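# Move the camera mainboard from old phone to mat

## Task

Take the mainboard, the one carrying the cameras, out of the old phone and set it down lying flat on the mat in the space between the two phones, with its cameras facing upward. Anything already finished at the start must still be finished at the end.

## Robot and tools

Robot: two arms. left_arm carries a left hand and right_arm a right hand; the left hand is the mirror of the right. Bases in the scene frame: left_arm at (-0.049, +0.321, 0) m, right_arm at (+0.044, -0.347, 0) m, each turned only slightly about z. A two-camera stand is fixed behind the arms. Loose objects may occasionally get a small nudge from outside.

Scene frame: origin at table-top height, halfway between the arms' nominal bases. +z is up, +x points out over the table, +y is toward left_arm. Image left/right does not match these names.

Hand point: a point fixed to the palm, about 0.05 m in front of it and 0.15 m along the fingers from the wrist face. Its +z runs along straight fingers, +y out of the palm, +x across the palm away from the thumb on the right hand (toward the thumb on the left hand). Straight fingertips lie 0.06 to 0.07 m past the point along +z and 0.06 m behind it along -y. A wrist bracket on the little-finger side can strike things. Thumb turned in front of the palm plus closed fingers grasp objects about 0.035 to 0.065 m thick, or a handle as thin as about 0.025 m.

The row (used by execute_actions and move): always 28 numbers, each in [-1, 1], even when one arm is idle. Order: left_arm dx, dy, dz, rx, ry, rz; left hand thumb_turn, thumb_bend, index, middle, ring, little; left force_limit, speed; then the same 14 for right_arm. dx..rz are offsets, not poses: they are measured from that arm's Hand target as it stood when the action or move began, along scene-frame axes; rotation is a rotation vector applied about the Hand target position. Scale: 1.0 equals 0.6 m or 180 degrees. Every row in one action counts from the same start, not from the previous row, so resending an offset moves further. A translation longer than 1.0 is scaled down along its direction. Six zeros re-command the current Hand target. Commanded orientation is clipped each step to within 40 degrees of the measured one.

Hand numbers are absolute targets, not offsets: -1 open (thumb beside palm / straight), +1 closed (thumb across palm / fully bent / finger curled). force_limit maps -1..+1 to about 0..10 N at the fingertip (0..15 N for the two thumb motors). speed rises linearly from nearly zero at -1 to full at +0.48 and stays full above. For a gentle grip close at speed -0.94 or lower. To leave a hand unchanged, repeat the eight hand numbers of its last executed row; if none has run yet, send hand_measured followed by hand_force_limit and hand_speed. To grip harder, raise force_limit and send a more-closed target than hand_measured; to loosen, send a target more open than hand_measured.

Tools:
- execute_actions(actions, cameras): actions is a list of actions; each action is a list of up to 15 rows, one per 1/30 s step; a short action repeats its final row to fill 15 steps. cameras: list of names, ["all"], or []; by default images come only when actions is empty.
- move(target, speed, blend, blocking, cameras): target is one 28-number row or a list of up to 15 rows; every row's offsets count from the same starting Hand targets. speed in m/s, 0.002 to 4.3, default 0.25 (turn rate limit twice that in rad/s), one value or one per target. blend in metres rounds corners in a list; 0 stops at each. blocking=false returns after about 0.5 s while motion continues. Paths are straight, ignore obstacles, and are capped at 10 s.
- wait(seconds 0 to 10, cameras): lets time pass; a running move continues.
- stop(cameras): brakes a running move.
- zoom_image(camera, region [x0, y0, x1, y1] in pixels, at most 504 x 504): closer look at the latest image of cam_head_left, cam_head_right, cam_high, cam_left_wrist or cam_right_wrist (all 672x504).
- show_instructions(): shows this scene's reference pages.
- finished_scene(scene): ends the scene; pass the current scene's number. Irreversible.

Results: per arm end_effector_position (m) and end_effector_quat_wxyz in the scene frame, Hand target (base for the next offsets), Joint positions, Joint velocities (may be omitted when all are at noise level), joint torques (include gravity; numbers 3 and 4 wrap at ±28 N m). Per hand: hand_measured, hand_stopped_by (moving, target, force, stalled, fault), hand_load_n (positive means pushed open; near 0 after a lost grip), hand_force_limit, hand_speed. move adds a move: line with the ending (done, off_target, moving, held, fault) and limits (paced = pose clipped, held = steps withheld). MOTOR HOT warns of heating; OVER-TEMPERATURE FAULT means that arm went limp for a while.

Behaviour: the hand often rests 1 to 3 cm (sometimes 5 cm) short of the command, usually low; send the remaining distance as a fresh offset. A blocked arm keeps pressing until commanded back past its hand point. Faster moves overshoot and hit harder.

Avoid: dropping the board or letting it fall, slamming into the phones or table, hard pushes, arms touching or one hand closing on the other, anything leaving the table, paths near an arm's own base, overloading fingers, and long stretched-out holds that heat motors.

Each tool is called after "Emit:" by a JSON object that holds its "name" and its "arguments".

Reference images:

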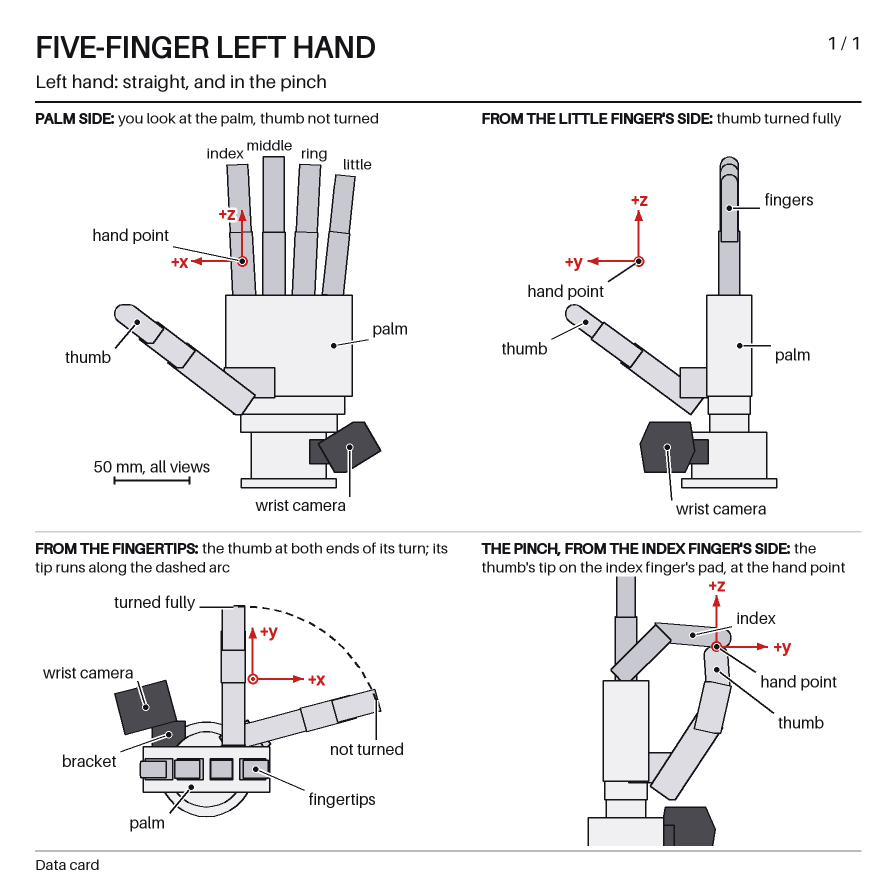

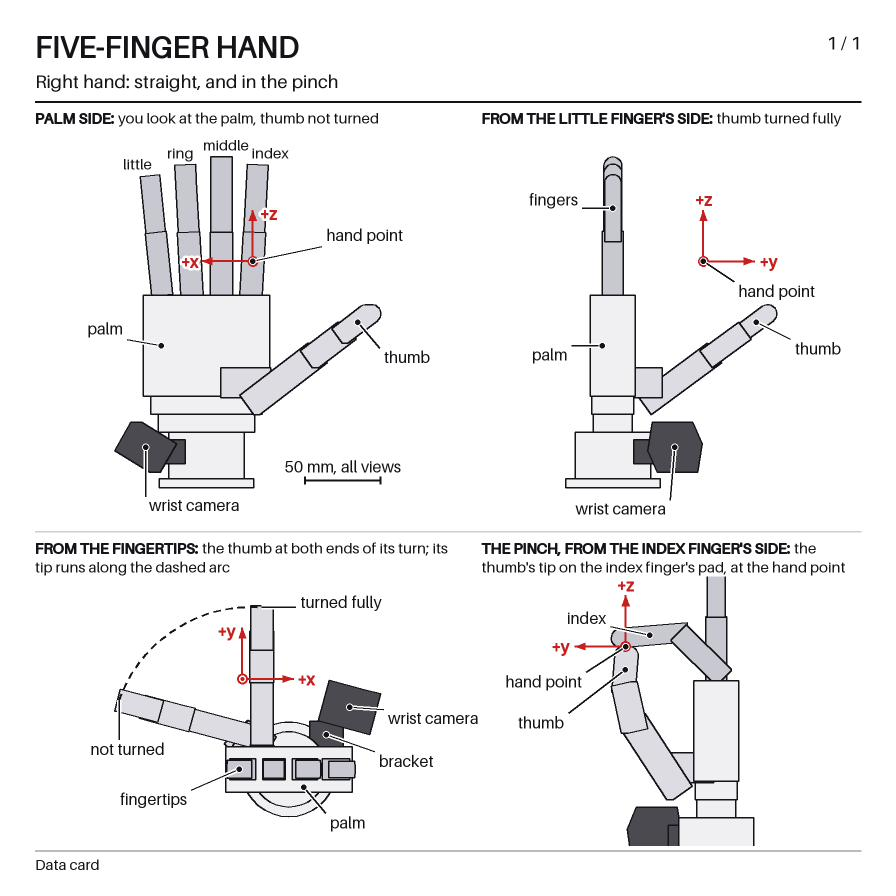

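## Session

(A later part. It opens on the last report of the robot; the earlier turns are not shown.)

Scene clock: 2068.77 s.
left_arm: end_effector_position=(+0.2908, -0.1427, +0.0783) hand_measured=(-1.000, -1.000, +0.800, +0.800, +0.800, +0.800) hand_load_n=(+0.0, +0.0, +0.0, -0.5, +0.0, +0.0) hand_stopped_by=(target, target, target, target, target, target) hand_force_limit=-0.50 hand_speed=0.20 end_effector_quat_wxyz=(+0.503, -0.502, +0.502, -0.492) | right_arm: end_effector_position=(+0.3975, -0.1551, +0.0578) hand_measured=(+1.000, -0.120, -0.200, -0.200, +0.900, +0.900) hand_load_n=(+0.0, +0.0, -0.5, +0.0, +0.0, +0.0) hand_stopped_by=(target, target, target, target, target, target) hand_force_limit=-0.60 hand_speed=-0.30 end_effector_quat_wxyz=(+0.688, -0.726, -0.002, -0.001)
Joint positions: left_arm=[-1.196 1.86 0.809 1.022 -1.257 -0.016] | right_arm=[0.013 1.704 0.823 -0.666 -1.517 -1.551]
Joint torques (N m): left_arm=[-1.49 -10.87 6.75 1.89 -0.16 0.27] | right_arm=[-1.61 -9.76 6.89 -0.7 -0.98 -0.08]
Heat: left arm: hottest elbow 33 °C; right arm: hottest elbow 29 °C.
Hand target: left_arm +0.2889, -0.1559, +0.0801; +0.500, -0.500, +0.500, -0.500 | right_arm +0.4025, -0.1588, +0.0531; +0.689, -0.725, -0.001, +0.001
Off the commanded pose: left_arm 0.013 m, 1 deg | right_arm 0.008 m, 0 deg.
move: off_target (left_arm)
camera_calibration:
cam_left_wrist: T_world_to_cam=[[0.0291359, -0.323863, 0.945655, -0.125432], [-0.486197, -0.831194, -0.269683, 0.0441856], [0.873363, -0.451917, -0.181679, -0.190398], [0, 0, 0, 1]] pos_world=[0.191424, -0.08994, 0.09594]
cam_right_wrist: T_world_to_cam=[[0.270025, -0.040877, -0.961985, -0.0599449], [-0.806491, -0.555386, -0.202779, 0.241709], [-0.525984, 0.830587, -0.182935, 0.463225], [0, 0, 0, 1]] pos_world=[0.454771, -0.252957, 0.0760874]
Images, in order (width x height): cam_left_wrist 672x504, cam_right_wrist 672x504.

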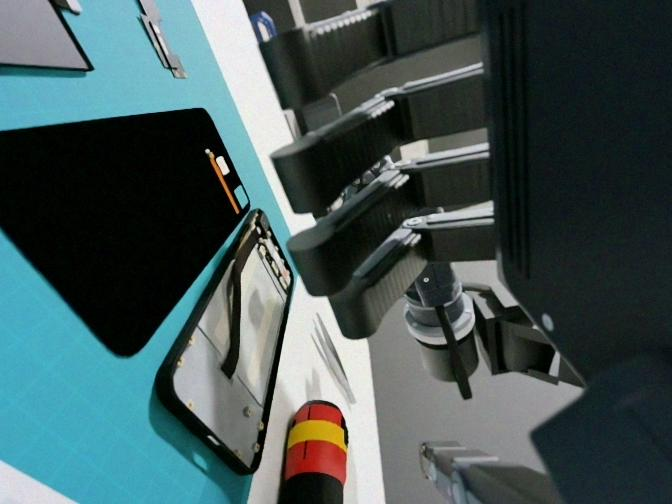

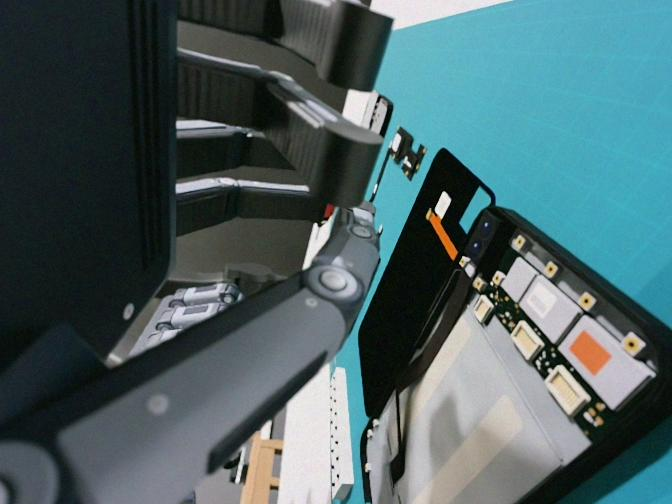

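Emit:
{"name": "zoom_image", "arguments": {"camera": "cam_right_wrist", "region": [430, 180, 670, 440]}}

Emit:
{"name": "zoom_image", "arguments": {"camera": "cam_left_wrist", "region": [225, 175, 345, 295]}}

Scaled by 1.938 from the camera's 672x504 image, which has a finer 960x720 frame.

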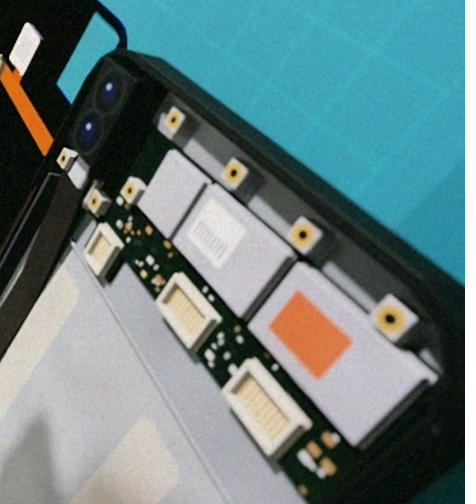

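Scaled by 4.200 from the camera's 672x504 image, which has a finer 960x720 frame.

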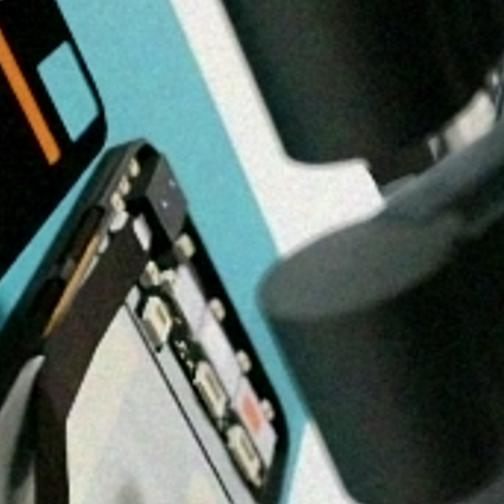

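Emit:
{"name": "move", "arguments": {"target": [[0,0,0,0,0,0,-1,-1,0.8,0.8,0.8,0.8,-0.5,0.2, 0.015,-0.005,-0.010,0,0,0,1,-0.12,-0.2,-0.2,0.9,0.9,-0.6,-0.3],[0,0,0,0,0,0,-1,-1,0.8,0.8,0.8,0.8,-0.5,0.2, 0.008,-0.004,-0.045,0,0,0,1,-0.12,-0.2,-0.2,0.9,0.9,-0.6,-0.3]], "speed": 0.06, "cameras": ["cam_left_wrist","cam_right_wrist"]}}

Emit:
{"name": "zoom_image", "arguments": {"camera": "cam_left_wrist", "region": [225, 175, 315, 275]}}

Emit:
{"name": "zoom_image", "arguments": {"camera": "cam_right_wrist", "region": [310, 160, 510, 320]}}

Scene clock: 2096.17 s.
left_arm: end_effector_position=(+0.2908, -0.1427, +0.0783) hand_measured=(-1.000, -1.000, +0.800, +0.800, +0.800, +0.800) hand_load_n=(+0.0, +0.0, +0.0, +0.0, +0.0, +0.0) hand_stopped_by=(target, target, target, target, target, target) hand_force_limit=-0.50 hand_speed=0.20 end_effector_quat_wxyz=(+0.503, -0.502, +0.502, -0.492) | right_arm: end_effector_position=(+0.3957, -0.1580, +0.0290) hand_measured=(+1.000, -0.120, -0.200, -0.200, +0.900, +0.900) hand_load_n=(+0.0, +0.0, +0.0, +0.0, +0.0, +0.0) hand_stopped_by=(target, target, target, target, target, target) hand_force_limit=-0.60 hand_speed=-0.30 end_effector_quat_wxyz=(+0.688, -0.726, +0.003, +0.005)
Joint positions: left_arm=[-1.196 1.86 0.809 1.022 -1.257 -0.016] | right_arm=[0.005 1.796 0.84 -0.74 -1.517 -1.685]
Joint torques (N m): left_arm=[-1.38 -10.87 6.72 1.85 -0.16 0.28] | right_arm=[-1.44 -10.29 7.51 -0.9 -0.91 -0.06]
Heat: left arm: hottest elbow 33 °C; right arm: hottest elbow 29 °C.
Hand target: left_arm +0.2889, -0.1559, +0.0801; +0.500, -0.500, +0.500, -0.500 | right_arm +0.4074, -0.1612, +0.0262; +0.689, -0.725, -0.001, +0.001
Off the commanded pose: left_arm 0.013 m, 1 deg | right_arm 0.012 m, 1 deg.
move: off_target (left_arm, right_arm)
camera_calibration:
cam_left_wrist: T_world_to_cam=[[0.0291359, -0.323863, 0.945655, -0.125432], [-0.486197, -0.831194, -0.269683, 0.0441856], [0.873363, -0.451917, -0.181679, -0.190398], [0, 0, 0, 1]] pos_world=[0.191424, -0.08994, 0.09594]
cam_right_wrist: T_world_to_cam=[[0.255135, -0.0406004, -0.966053, -0.0811667], [-0.809777, -0.554937, -0.19054, 0.233748], [-0.528363, 0.830901, -0.174461, 0.460076], [0, 0, 0, 1]] pos_world=[0.453079, -0.255857, 0.0463925]
Images, in order (width x height): cam_left_wrist 672x504, cam_right_wrist 672x504.

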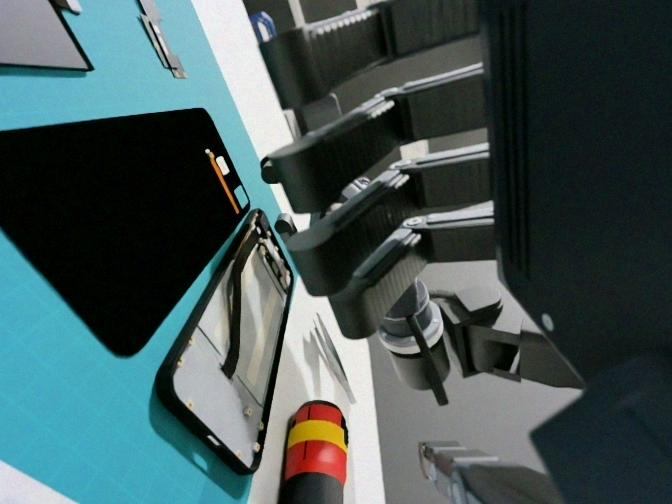

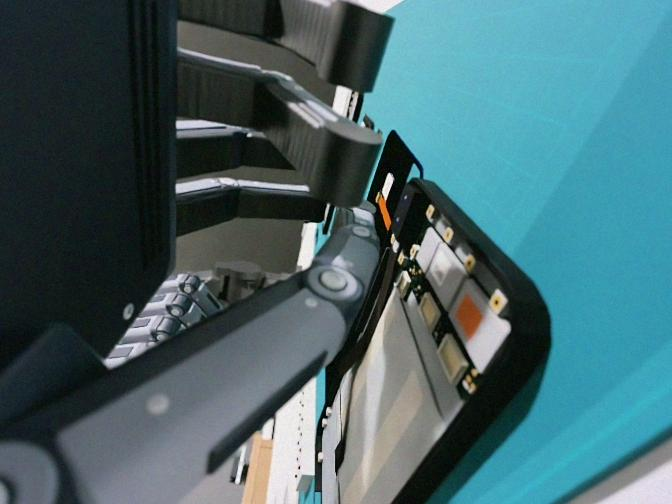

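Scaled by 5.040 from the camera's 672x504 image, which has a finer 960x720 frame.

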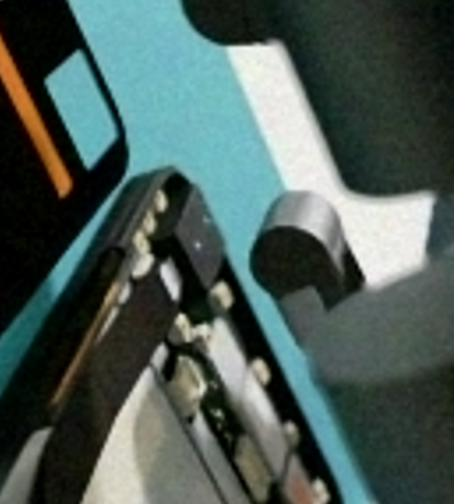

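Scaled by 2.520 from the camera's 672x504 image, which has a finer 960x720 frame.

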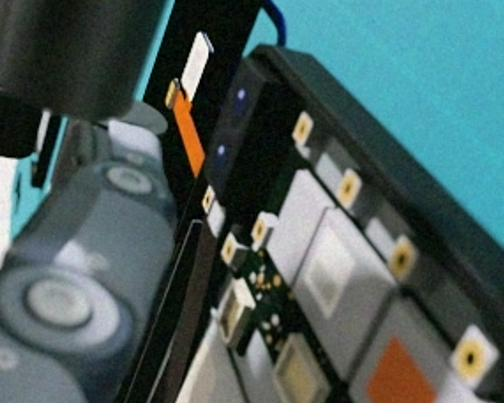

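Emit:
{"name": "move", "arguments": {"target": [[0,0,0,0,0,0,-1,-1,0.8,0.8,0.8,0.8,-0.5,0.2, 0.030,-0.020,0.010,0,0,0,1,-0.12,-0.2,-0.2,0.9,0.9,-0.6,-0.3],[0,0,0,0,0,0,-1,-1,0.8,0.8,0.8,0.8,-0.5,0.2, 0.010,-0.014,0.002,0,0,0,1,-0.12,-0.2,-0.2,0.9,0.9,-0.6,-0.3]], "speed": 0.06, "cameras": ["cam_left_wrist","cam_right_wrist"]}}

Emit:
{"name": "zoom_image", "arguments": {"camera": "cam_left_wrist", "region": [225, 175, 315, 275]}}

Scene clock: 2175.17 s.
left_arm: end_effector_position=(+0.2908, -0.1427, +0.0783) hand_measured=(-1.000, -1.000, +0.800, +0.800, +0.800, +0.800) hand_load_n=(-0.5, +0.0, +0.0, +0.0, +0.0, +0.0) hand_stopped_by=(target, target, target, target, target, target) hand_force_limit=-0.50 hand_speed=0.20 end_effector_quat_wxyz=(+0.503, -0.502, +0.502, -0.492) | right_arm: end_effector_position=(+0.4039, -0.1688, +0.0312) hand_measured=(+1.000, -0.120, -0.200, -0.200, +0.900, +0.900) hand_load_n=(+0.0, +0.0, +0.0, +0.0, +0.5, +0.0) hand_stopped_by=(target, target, target, target, target, target) hand_force_limit=-0.60 hand_speed=-0.30 end_effector_quat_wxyz=(+0.687, -0.726, +0.007, -0.001)
Joint positions: left_arm=[-1.196 1.86 0.809 1.022 -1.257 -0.016] | right_arm=[-0.023 1.842 0.909 -1.012 -1.512 -1.936]
Joint torques (N m): left_arm=[-1.32 -11.05 6.68 1.81 -0.17 0.28] | right_arm=[-0.73 -10.81 7.38 -1.28 -0.77 -0.09]
Heat: left arm: hottest elbow 33 °C; right arm: hottest elbow 30 °C.
Hand target: left_arm +0.2889, -0.1559, +0.0801; +0.500, -0.500, +0.500, -0.500 | right_arm +0.4135, -0.1696, +0.0275; +0.689, -0.725, -0.001, +0.001
Off the commanded pose: left_arm 0.013 m, 1 deg | right_arm 0.010 m, 1 deg.
move: off_target (left_arm)
camera_calibration:
cam_left_wrist: T_world_to_cam=[[0.0291359, -0.323863, 0.945655, -0.125432], [-0.486197, -0.831194, -0.269683, 0.0441856], [0.873363, -0.451917, -0.181679, -0.190398], [0, 0, 0, 1]] pos_world=[0.191424, -0.08994, 0.09594]
cam_right_wrist: T_world_to_cam=[[0.256741, -0.0459887, -0.965386, -0.0831921], [-0.816632, -0.544555, -0.191239, 0.239397], [-0.51691, 0.837464, -0.177365, 0.470338], [0, 0, 0, 1]] pos_world=[0.459981, -0.267352, 0.0488912]
Images, in order (width x height): cam_left_wrist 672x504, cam_right_wrist 672x504.

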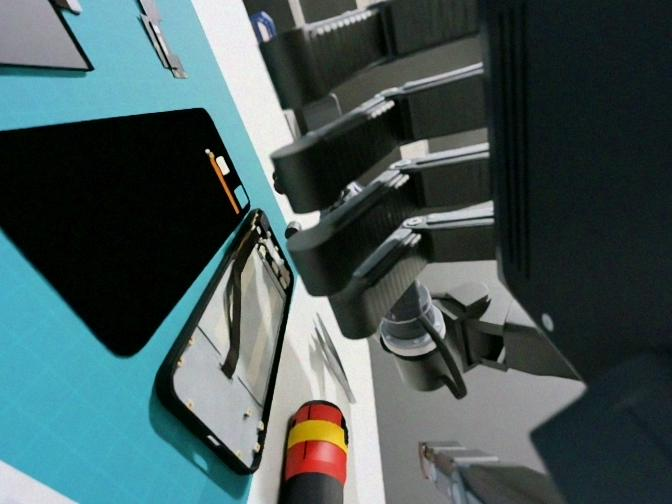

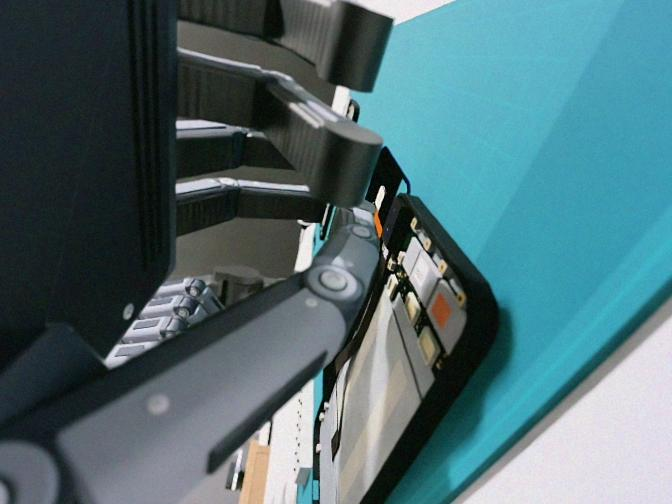

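Scaled by 5.040 from the camera's 672x504 image, which has a finer 960x720 frame.

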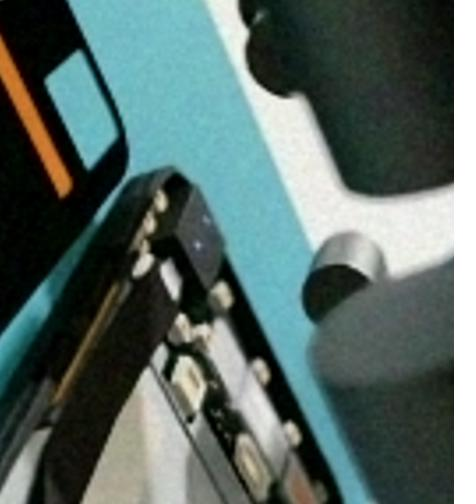

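Emit:
{"name": "move", "arguments": {"target": [[0,0,0,0,0,0,-1,-1,0.8,0.8,0.8,0.8,-0.5,0.2, 0.012,0.002,-0.014,0,0,0,1,-0.12,-0.2,-0.2,0.9,0.9,-0.6,-0.3]], "speed": 0.05, "cameras": ["cam_left_wrist"]}}

Emit:
{"name": "zoom_image", "arguments": {"camera": "cam_left_wrist", "region": [225, 175, 315, 275]}}

Scene clock: 2187.80 s.
left_arm: end_effector_position=(+0.2908, -0.1427, +0.0783) hand_measured=(-1.000, -1.000, +0.800, +0.800, +0.800, +0.800) hand_load_n=(+0.0, +0.0, +0.0, +0.0, +0.0, +0.0) hand_stopped_by=(target, target, target, target, target, target) hand_force_limit=-0.50 hand_speed=0.20 end_effector_quat_wxyz=(+0.503, -0.502, +0.502, -0.492) | right_arm: end_effector_position=(+0.4120, -0.1690, +0.0229) hand_measured=(+1.000, -0.120, -0.200, -0.200, +0.900, +0.900) hand_load_n=(+0.0, +0.0, +0.0, +0.0, +0.0, +0.0) hand_stopped_by=(target, target, target, target, target, target) hand_force_limit=-0.60 hand_speed=-0.30 end_effector_quat_wxyz=(+0.688, -0.726, +0.007, +0.000)
Joint positions: left_arm=[-1.196 1.86 0.809 1.022 -1.257 -0.016] | right_arm=[-0.023 1.883 0.94 -1.037 -1.512 -1.972]
Joint torques (N m): left_arm=[-1.55 -10.93 6.75 1.87 -0.17 0.27] | right_arm=[-0.44 -11.28 7.23 -1.32 -0.82 -0.08]
Heat: left arm: hottest elbow 33 °C; right arm: hottest elbow 30 °C.
Hand target: left_arm +0.2889, -0.1559, +0.0801; +0.500, -0.500, +0.500, -0.500 | right_arm +0.4206, -0.1684, +0.0190; +0.689, -0.725, -0.001, +0.001
Off the commanded pose: left_arm 0.013 m, 1 deg | right_arm 0.009 m, 1 deg.
move: off_target (left_arm)
camera_calibration:
cam_left_wrist: T_world_to_cam=[[0.0291359, -0.323863, 0.945655, -0.125432], [-0.486197, -0.831194, -0.269683, 0.0441856], [0.873363, -0.451917, -0.181679, -0.190398], [0, 0, 0, 1]] pos_world=[0.191424, -0.08994, 0.09594]
Images, in order (width x height): cam_left_wrist 672x504.

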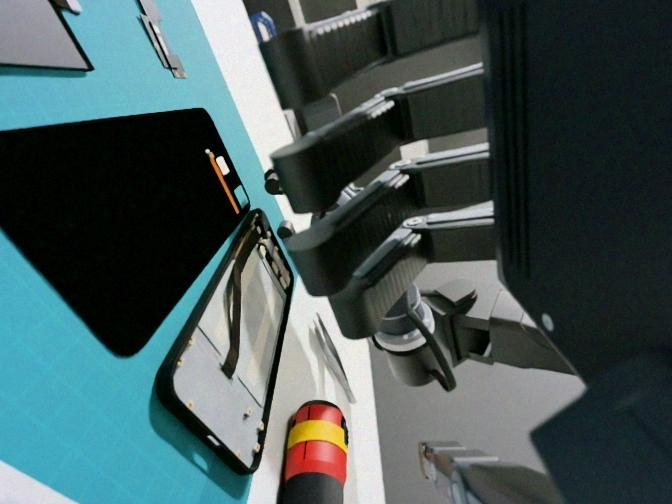

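Scaled by 5.040 from the camera's 672x504 image, which has a finer 960x720 frame.

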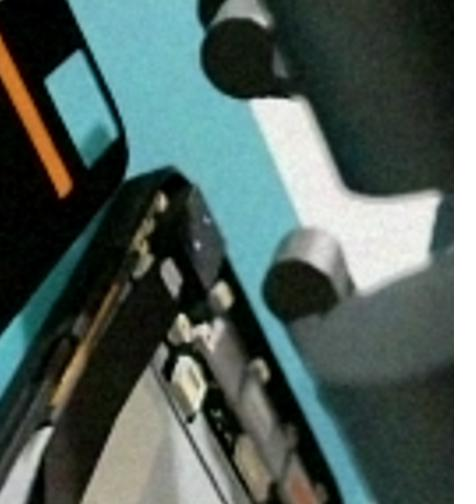

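Emit:
{"name": "move", "arguments": {"target": [[0,0,0,0,0,0,-1,-1,0.8,0.8,0.8,0.8,-0.5,0.2, -0.025,0.003,0.012,0,0,0,1,-0.12,-0.2,-0.2,0.9,0.9,-0.6,-0.3],[0,0,0,0,0,0,-1,-1,0.8,0.8,0.8,0.8,-0.5,0.2, -0.016,0.003,-0.014,0,0,0,1,-0.12,-0.2,-0.2,0.9,0.9,-0.6,-0.3]], "speed": 0.05, "cameras": ["cam_left_wrist"]}}

Emit:
{"name": "zoom_image", "arguments": {"camera": "cam_left_wrist", "region": [225, 175, 315, 275]}}

Scene clock: 2200.60 s.
left_arm: end_effector_position=(+0.2908, -0.1427, +0.0783) hand_measured=(-1.000, -1.000, +0.800, +0.800, +0.800, +0.800) hand_load_n=(+0.0, +0.0, +0.0, +0.0, +0.0, +0.0) hand_stopped_by=(target, target, target, target, target, target) hand_force_limit=-0.50 hand_speed=0.20 end_effector_quat_wxyz=(+0.503, -0.502, +0.502, -0.492) | right_arm: end_effector_position=(+0.4082, -0.1686, +0.0180) hand_measured=(+1.000, -0.120, -0.200, -0.200, +0.900, +0.900) hand_load_n=(+0.0, -1.5, +0.0, +0.0, +0.0, +0.0) hand_stopped_by=(target, target, target, target, target, target) hand_force_limit=-0.60 hand_speed=-0.30 end_effector_quat_wxyz=(+0.689, -0.724, +0.005, -0.001)
Joint positions: left_arm=[-1.196 1.86 0.809 1.022 -1.257 -0.016] | right_arm=[-0.023 1.896 0.934 -1.054 -1.516 -2.012]
Joint torques (N m): left_arm=[-1.32 -11.05 6.71 1.81 -0.17 0.27] | right_arm=[-0.09 -11.11 6 -1.16 -0.72 -0.14]
Heat: left arm: hottest elbow 33 °C; right arm: hottest elbow 30 °C.
Hand target: left_arm +0.2889, -0.1559, +0.0801; +0.500, -0.500, +0.500, -0.500 | right_arm +0.4110, -0.1667, +0.0106; +0.689, -0.725, -0.001, +0.001
Off the commanded pose: left_arm 0.013 m, 1 deg | right_arm 0.008 m, 1 deg.
move: off_target (left_arm)
camera_calibration:
cam_left_wrist: T_world_to_cam=[[0.0291359, -0.323863, 0.945655, -0.125432], [-0.486197, -0.831194, -0.269683, 0.0441856], [0.873363, -0.451917, -0.181679, -0.190398], [0, 0, 0, 1]] pos_world=[0.191424, -0.08994, 0.09594]
Images, in order (width x height): cam_left_wrist 672x504.

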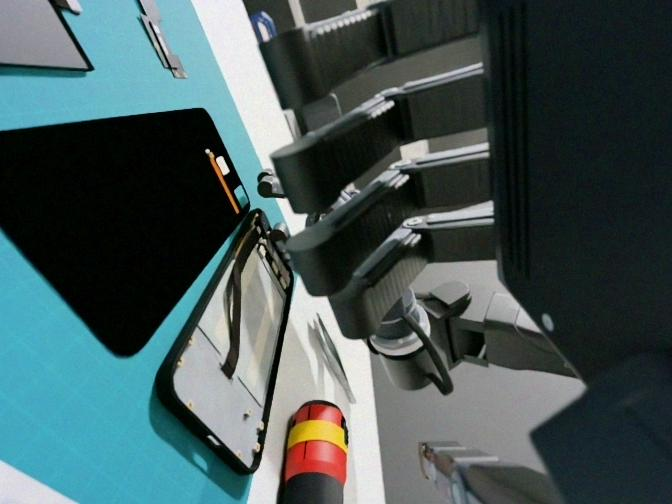

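Scaled by 5.040 from the camera's 672x504 image, which has a finer 960x720 frame.

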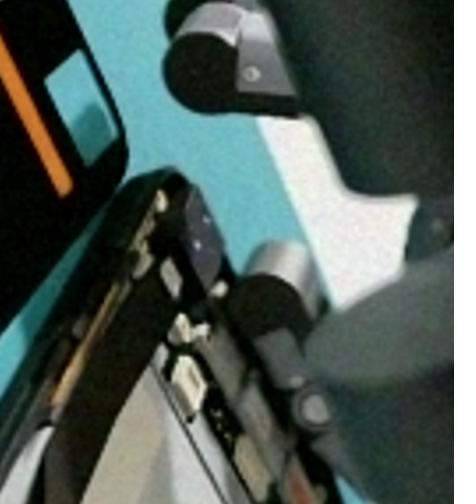

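Emit:
{"name": "zoom_image", "arguments": {"camera": "cam_left_wrist", "region": [248, 205, 293, 250]}}

Scaled by 11.200 from the camera's 672x504 image, which has a finer 960x720 frame.

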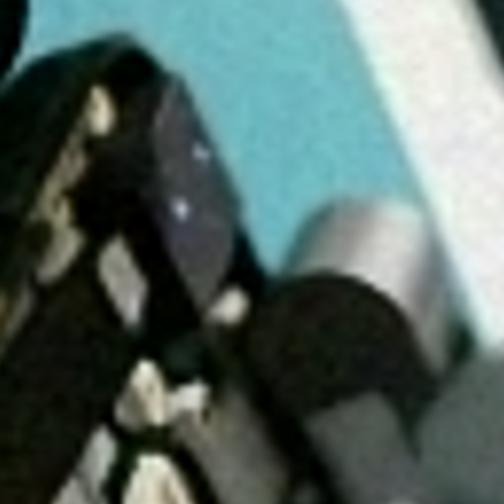

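Emit:
{"name": "move", "arguments": {"target": [[0,0,0,0,0,0,-1,-1,0.8,0.8,0.8,0.8,-0.5,0.2, -0.012,0.006,0.030,0,0,0,1,-0.30,-0.2,-0.2,0.9,0.9,-0.6,-0.3],[0,0,0,0,0,0,-1,-1,0.8,0.8,0.8,0.8,-0.5,0.2, -0.012,0.008,0.028,-0.05,0,0,1,-0.30,-0.2,-0.2,0.9,0.9,-0.6,-0.3]], "speed": 0.05, "cameras": ["cam_left_wrist"]}}

Emit:
{"name": "zoom_image", "arguments": {"camera": "cam_left_wrist", "region": [225, 175, 315, 275]}}

Scene clock: 2434.37 s.
left_arm: end_effector_position=(+0.2908, -0.1427, +0.0783) hand_measured=(-1.000, -1.000, +0.800, +0.800, +0.800, +0.800) hand_load_n=(-0.5, +0.0, +0.0, +0.0, +0.0, +0.0) hand_stopped_by=(target, target, target, target, target, target) hand_force_limit=-0.50 hand_speed=0.20 end_effector_quat_wxyz=(+0.503, -0.502, +0.502, -0.492) | right_arm: end_effector_position=(+0.4071, -0.1654, +0.0266) hand_measured=(+1.000, -0.298, -0.200, -0.200, +0.900, +0.900) hand_load_n=(+0.0, +0.0, +0.0, +0.0, +0.0, +0.0) hand_stopped_by=(target, target, target, target, target, target) hand_force_limit=-0.60 hand_speed=-0.30 end_effector_quat_wxyz=(-0.632, +0.775, +0.000, +0.002)
Joint positions: left_arm=[-1.196 1.86 0.809 1.022 -1.257 -0.016] | right_arm=[0.018 1.724 0.838 -0.626 -1.367 -1.513]
Joint torques (N m): left_arm=[-1.44 -11.05 6.71 1.84 -0.17 0.26] | right_arm=[0.21 -12.45 5.42 0.13 -0.76 0.24]
Heat: left arm: hottest elbow 33 °C; right arm: hottest shoulder 29 °C.
Hand target: left_arm +0.2889, -0.1559, +0.0801; +0.500, -0.500, +0.500, -0.500 | right_arm +0.4038, -0.1619, +0.0274; -0.630, +0.777, +0.001, -0.001
Off the commanded pose: left_arm 0.013 m, 1 deg | right_arm 0.005 m, 0 deg.
move: off_target (left_arm)
camera_calibration:
cam_left_wrist: T_world_to_cam=[[0.0291359, -0.323863, 0.945655, -0.125432], [-0.486197, -0.831194, -0.269683, 0.0441856], [0.873363, -0.451917, -0.181679, -0.190398], [0, 0, 0, 1]] pos_world=[0.191424, -0.08994, 0.09594]
Images, in order (width x height): cam_left_wrist 672x504.

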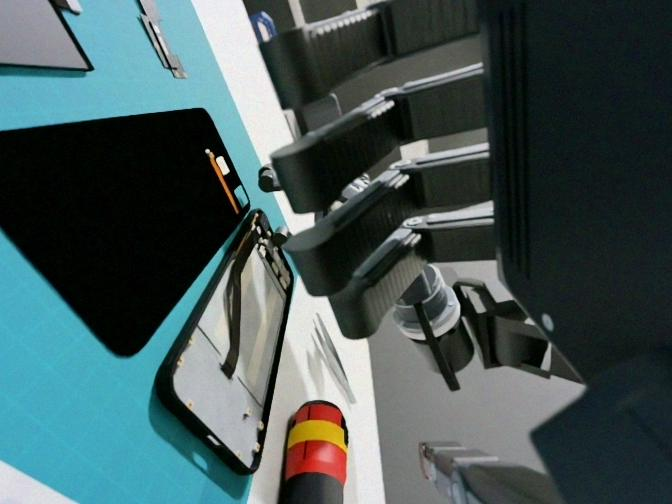

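Scaled by 5.040 from the camera's 672x504 image, which has a finer 960x720 frame.

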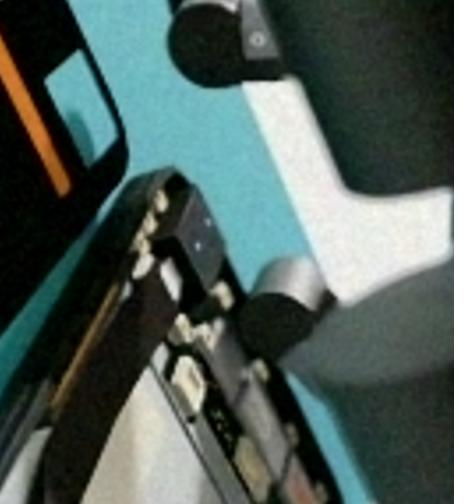

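Emit:
{"name": "move", "arguments": {"target": [0,0,0,0,0,0,-1,-1,0.8,0.8,0.8,0.8,-0.5,0.2, 0,0,0,0,0,0,1,-0.30,0.1,0.0,0.9,0.9,-0.3,0.0], "speed": 0.05, "cameras": ["cam_left_wrist"]}}

Emit:
{"name": "zoom_image", "arguments": {"camera": "cam_left_wrist", "region": [225, 175, 315, 275]}}

Scene clock: 2464.23 s.
left_arm: end_effector_position=(+0.2908, -0.1427, +0.0783) hand_measured=(-1.000, -1.000, +0.800, +0.800, +0.800, +0.800) hand_load_n=(-0.5, +0.0, +0.0, +0.0, +0.0, +0.0) hand_stopped_by=(target, target, target, target, target, target) hand_force_limit=-0.50 hand_speed=0.20 end_effector_quat_wxyz=(+0.503, -0.502, +0.502, -0.492) | right_arm: end_effector_position=(+0.4070, -0.1653, +0.0266) hand_measured=(+1.000, -0.298, +0.100, +0.000, +0.900, +0.900) hand_load_n=(+0.0, +0.0, +0.0, +0.0, -0.5, +0.0) hand_stopped_by=(target, target, target, target, target, target) hand_force_limit=-0.30 hand_speed=0.00 end_effector_quat_wxyz=(-0.631, +0.775, +0.000, +0.002)
Joint positions: left_arm=[-1.196 1.86 0.809 1.022 -1.257 -0.016] | right_arm=[0.019 1.724 0.838 -0.626 -1.366 -1.513]
Joint torques (N m): left_arm=[-1.44 -10.99 6.74 1.84 -0.16 0.28] | right_arm=[0.21 -12.34 5.5 -0.02 -0.78 0.17]
Heat: left arm: hottest elbow 33 °C; right arm: hottest shoulder 29 °C.
Hand target: left_arm +0.2889, -0.1559, +0.0801; +0.500, -0.500, +0.500, -0.500 | right_arm +0.4038, -0.1619, +0.0274; -0.630, +0.776, +0.002, -0.001
Off the commanded pose: left_arm 0.013 m, 1 deg | right_arm 0.005 m, 0 deg.
move: off_target (left_arm)
camera_calibration:
cam_left_wrist: T_world_to_cam=[[0.0291359, -0.323863, 0.945655, -0.125432], [-0.486197, -0.831194, -0.269683, 0.0441856], [0.873363, -0.451917, -0.181679, -0.190398], [0, 0, 0, 1]] pos_world=[0.191424, -0.08994, 0.09594]
Images, in order (width x height): cam_left_wrist 672x504.

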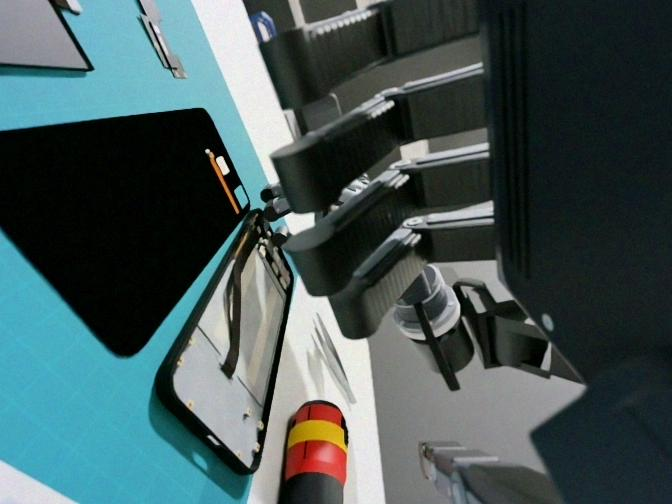

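Scaled by 5.040 from the camera's 672x504 image, which has a finer 960x720 frame.

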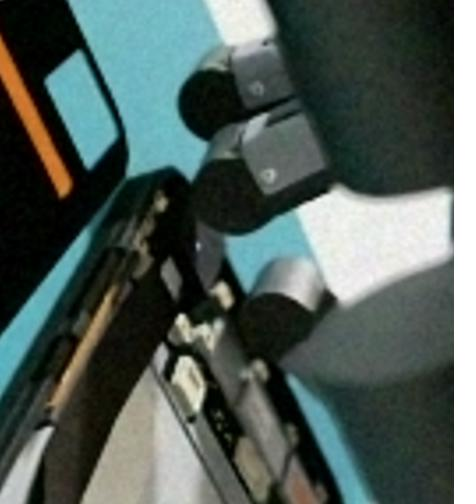

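Emit:
{"name": "move", "arguments": {"target": [[0,0,0,0,0,0,-1,-1,0.8,0.8,0.8,0.8,-0.5,0.2, 0,0.002,0.004,-0.028,0,0,1,-0.20,0.05,0.05,0.9,0.9,-0.3,0.0]], "speed": 0.05, "cameras": ["cam_left_wrist"]}}

Emit:
{"name": "zoom_image", "arguments": {"camera": "cam_left_wrist", "region": [248, 190, 308, 250]}}

Scene clock: 2506.17 s.
left_arm: end_effector_position=(+0.2908, -0.1427, +0.0783) hand_measured=(-1.000, -1.000, +0.800, +0.800, +0.800, +0.800) hand_load_n=(+0.0, +0.0, +0.0, +0.0, +0.0, +0.0) hand_stopped_by=(target, target, target, target, target, target) hand_force_limit=-0.50 hand_speed=0.20 end_effector_quat_wxyz=(+0.503, -0.502, +0.502, -0.492) | right_arm: end_effector_position=(+0.4075, -0.1640, +0.0296) hand_measured=(+1.000, -0.200, +0.050, +0.050, +0.900, +0.900) hand_load_n=(+0.0, +0.5, +0.0, +0.0, +0.0, +0.0) hand_stopped_by=(target, target, target, target, target, target) hand_force_limit=-0.30 hand_speed=0.00 end_effector_quat_wxyz=(-0.597, +0.802, +0.002, +0.002)
Joint positions: left_arm=[-1.196 1.86 0.809 1.022 -1.257 -0.016] | right_arm=[0.046 1.675 0.838 -0.61 -1.277 -1.445]
Joint torques (N m): left_arm=[-1.32 -11.05 6.75 1.83 -0.17 0.28] | right_arm=[0.21 -12.1 5.72 0.27 -0.74 0.22]
Heat: left arm: hottest elbow 33 °C; right arm: hottest shoulder 29 °C.
Hand target: left_arm +0.2889, -0.1559, +0.0801; +0.500, -0.500, +0.500, -0.500 | right_arm +0.4038, -0.1607, +0.0298; -0.595, +0.803, +0.002, -0.002
Off the commanded pose: left_arm 0.013 m, 1 deg | right_arm 0.005 m, 0 deg.
move: off_target (left_arm)
camera_calibration:
cam_left_wrist: T_world_to_cam=[[0.0291359, -0.323863, 0.945655, -0.125432], [-0.486197, -0.831194, -0.269683, 0.0441856], [0.873363, -0.451917, -0.181679, -0.190398], [0, 0, 0, 1]] pos_world=[0.191424, -0.08994, 0.09594]
Images, in order (width x height): cam_left_wrist 672x504.

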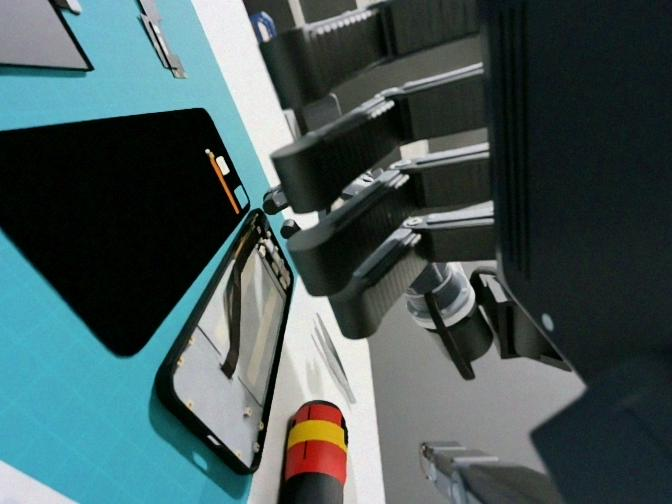

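Scaled by 8.400 from the camera's 672x504 image, which has a finer 960x720 frame.

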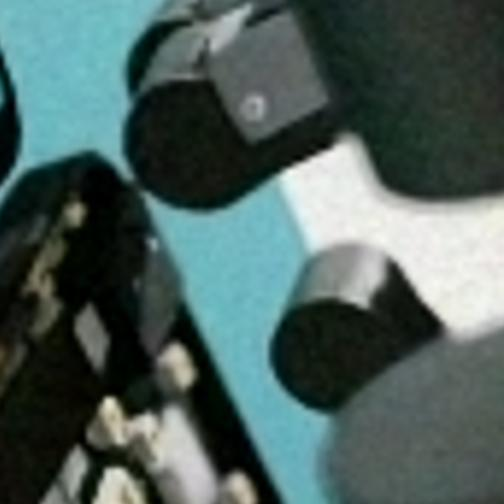

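Emit:
{"name": "move", "arguments": {"target": [[0,0,0,0,0,0,-1,-1,0.8,0.8,0.8,0.8,-0.5,0.2, 0,0.003,-0.022,0,0,0,1,-0.25,0.03,0.03,0.9,0.9,-0.3,0.0]], "speed": 0.05, "cameras": ["cam_left_wrist"]}}

Emit:
{"name": "zoom_image", "arguments": {"camera": "cam_left_wrist", "region": [248, 190, 308, 250]}}

Scene clock: 2542.63 s.
left_arm: end_effector_position=(+0.2908, -0.1427, +0.0783) hand_measured=(-1.000, -1.000, +0.800, +0.800, +0.800, +0.800) hand_load_n=(+0.0, +0.0, +0.0, +0.0, +0.0, +0.0) hand_stopped_by=(target, target, target, target, target, target) hand_force_limit=-0.50 hand_speed=0.20 end_effector_quat_wxyz=(+0.503, -0.502, +0.502, -0.492) | right_arm: end_effector_position=(+0.4099, -0.1624, +0.0262) hand_measured=(+1.000, -0.250, +0.030, +0.030, +0.900, +0.900) hand_load_n=(+0.0, +0.0, +0.0, +0.0, +0.0, +0.0) hand_stopped_by=(target, target, target, target, target, target) hand_force_limit=-0.30 hand_speed=0.00 end_effector_quat_wxyz=(-0.597, +0.802, +0.009, +0.013)
Joint positions: left_arm=[-1.196 1.86 0.809 1.022 -1.257 -0.016] | right_arm=[0.05 1.675 0.826 -0.557 -1.276 -1.431]
Joint torques (N m): left_arm=[-1.32 -11.11 6.75 1.84 -0.17 0.27] | right_arm=[0.21 -9.76 5.81 0.42 -0.73 0.2]
Heat: left arm: hottest elbow 33 °C; right arm: hottest shoulder 29 °C.
Hand target: left_arm +0.2889, -0.1559, +0.0801; +0.500, -0.500, +0.500, -0.500 | right_arm +0.4039, -0.1589, +0.0167; -0.596, +0.803, +0.002, -0.001
Off the commanded pose: left_arm 0.013 m, 1 deg | right_arm 0.012 m, 2 deg.
move: off_target (left_arm, right_arm)
camera_calibration:
cam_left_wrist: T_world_to_cam=[[0.0291359, -0.323863, 0.945655, -0.125432], [-0.486197, -0.831194, -0.269683, 0.0441856], [0.873363, -0.451917, -0.181679, -0.190398], [0, 0, 0, 1]] pos_world=[0.191424, -0.08994, 0.09594]
Images, in order (width x height): cam_left_wrist 672x504.

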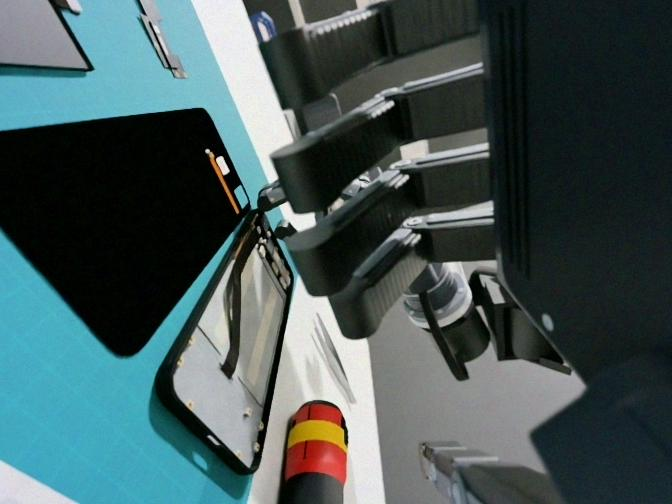

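Scaled by 8.400 from the camera's 672x504 image, which has a finer 960x720 frame.

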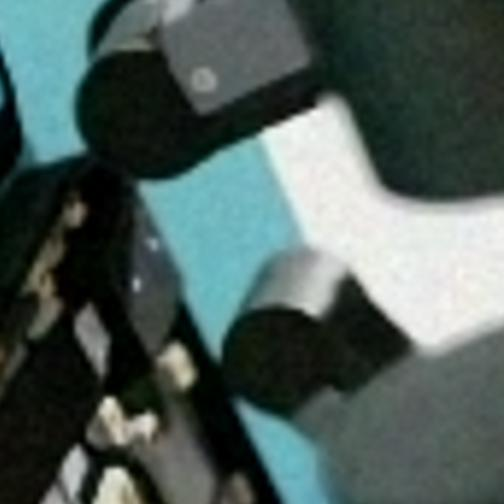

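Emit:
{"name": "move", "arguments": {"target": [[0,0,0,0,0,0,-1,-1,0.8,0.8,0.8,0.8,-0.5,0.2, -0.008,0.001,-0.011,0,0,0,1,-0.25,0.03,0.03,0.9,0.9,-0.3,0.0]], "speed": 0.05, "cameras": ["cam_left_wrist"]}}

Emit:
{"name": "zoom_image", "arguments": {"camera": "cam_left_wrist", "region": [248, 190, 308, 250]}}

Scene clock: 2558.60 s.
left_arm: end_effector_position=(+0.2908, -0.1427, +0.0783) hand_measured=(-1.000, -1.000, +0.800, +0.800, +0.800, +0.800) hand_load_n=(+0.0, +0.0, +0.0, +0.0, +0.0, +0.0) hand_stopped_by=(target, target, target, target, target, target) hand_force_limit=-0.50 hand_speed=0.20 end_effector_quat_wxyz=(+0.503, -0.502, +0.502, -0.492) | right_arm: end_effector_position=(+0.4055, -0.1618, +0.0197) hand_measured=(+1.000, -0.250, +0.030, +0.030, +0.900, +0.900) hand_load_n=(+0.5, +0.0, +0.0, +0.0, +0.0, +0.0) hand_stopped_by=(target, target, target, target, target, target) hand_force_limit=-0.30 hand_speed=0.00 end_effector_quat_wxyz=(-0.597, +0.802, +0.008, +0.012)
Joint positions: left_arm=[-1.196 1.86 0.809 1.022 -1.257 -0.016] | right_arm=[0.052 1.68 0.808 -0.526 -1.276 -1.421]
Joint torques (N m): left_arm=[-1.38 -10.93 6.71 1.84 -0.16 0.27] | right_arm=[0.26 -9.64 5.56 0.46 -0.73 0.2]
Heat: left arm: hottest elbow 33 °C; right arm: hottest shoulder 29 °C.
Hand target: left_arm +0.2889, -0.1559, +0.0801; +0.500, -0.500, +0.500, -0.500 | right_arm +0.3991, -0.1583, +0.0101; -0.596, +0.803, +0.002, -0.001
Off the commanded pose: left_arm 0.013 m, 1 deg | right_arm 0.012 m, 2 deg.
move: off_target (left_arm, right_arm)
camera_calibration:
cam_left_wrist: T_world_to_cam=[[0.0291359, -0.323863, 0.945655, -0.125432], [-0.486197, -0.831194, -0.269683, 0.0441856], [0.873363, -0.451917, -0.181679, -0.190398], [0, 0, 0, 1]] pos_world=[0.191424, -0.08994, 0.09594]
Images, in order (width x height): cam_left_wrist 672x504.

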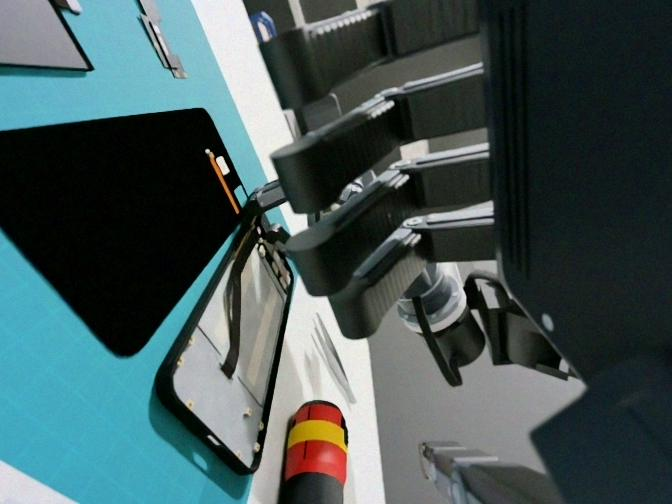

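Scaled by 8.400 from the camera's 672x504 image, which has a finer 960x720 frame.

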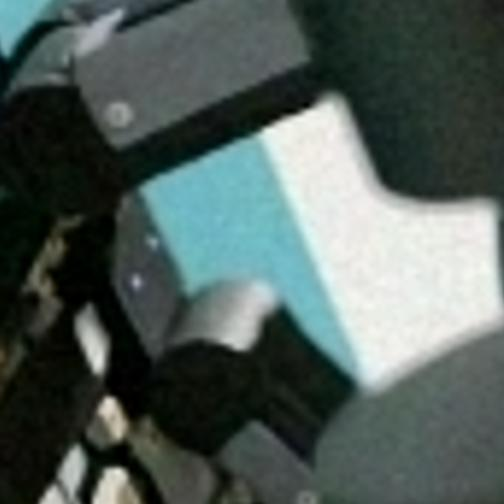

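Emit:
{"name": "move", "arguments": {"target": [0,0,0,0,0,0,-1,-1,0.8,0.8,0.8,0.8,-0.5,0.2, 0,0,0,0,0,0,1,-0.25,0.25,0.22,0.9,0.9,-0.6,-0.85], "speed": 0.05, "cameras": ["cam_left_wrist"]}}

Emit:
{"name": "zoom_image", "arguments": {"camera": "cam_left_wrist", "region": [248, 190, 308, 250]}}

Scene clock: 2573.70 s.
left_arm: end_effector_position=(+0.2908, -0.1427, +0.0783) hand_measured=(-1.000, -1.000, +0.800, +0.800, +0.800, +0.800) hand_load_n=(-0.5, +0.0, +0.0, +0.0, +0.5, +0.0) hand_stopped_by=(target, target, target, target, target, target) hand_force_limit=-0.50 hand_speed=0.20 end_effector_quat_wxyz=(+0.503, -0.502, +0.502, -0.492) | right_arm: end_effector_position=(+0.4054, -0.1613, +0.0201) hand_measured=(+1.000, -0.250, +0.250, +0.054, +0.900, +0.900) hand_load_n=(+0.0, +0.5, +0.5, +0.0, +0.0, +0.0) hand_stopped_by=(target, target, target, force, target, target) hand_force_limit=-0.60 hand_speed=-0.85 end_effector_quat_wxyz=(-0.598, +0.801, +0.008, +0.012)
Joint positions: left_arm=[-1.196 1.86 0.809 1.022 -1.257 -0.016] | right_arm=[0.052 1.68 0.808 -0.524 -1.278 -1.418]
Joint torques (N m): left_arm=[-1.49 -11.05 6.74 1.83 -0.18 0.27] | right_arm=[0.15 -9.7 5.55 0.38 -0.66 0.16]
Heat: left arm: hottest elbow 33 °C; right arm: hottest shoulder 29 °C.
Hand target: left_arm +0.2889, -0.1559, +0.0801; +0.500, -0.500, +0.500, -0.500 | right_arm +0.3992, -0.1583, +0.0101; -0.596, +0.803, +0.002, -0.001
Off the commanded pose: left_arm 0.013 m, 1 deg | right_arm 0.012 m, 2 deg.
move: off_target (left_arm, right_arm)
camera_calibration:
cam_left_wrist: T_world_to_cam=[[0.0291359, -0.323863, 0.945655, -0.125432], [-0.486197, -0.831194, -0.269683, 0.0441856], [0.873363, -0.451917, -0.181679, -0.190398], [0, 0, 0, 1]] pos_world=[0.191424, -0.08994, 0.09594]
Images, in order (width x height): cam_left_wrist 672x504.

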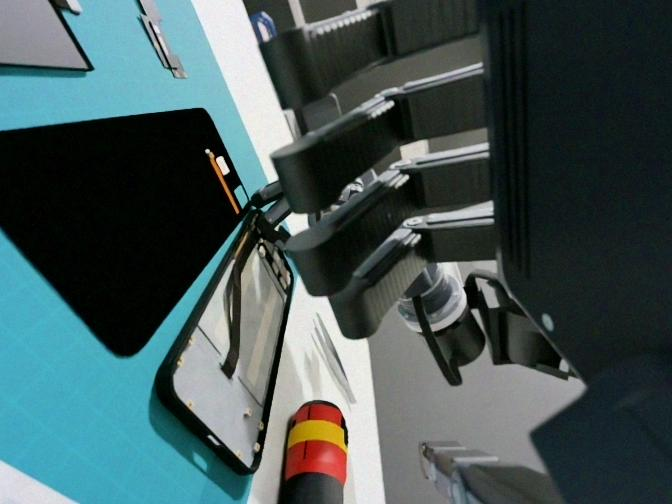

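Scaled by 8.400 from the camera's 672x504 image, which has a finer 960x720 frame.

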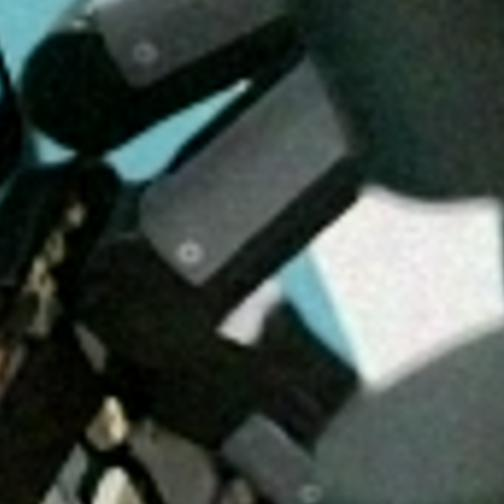

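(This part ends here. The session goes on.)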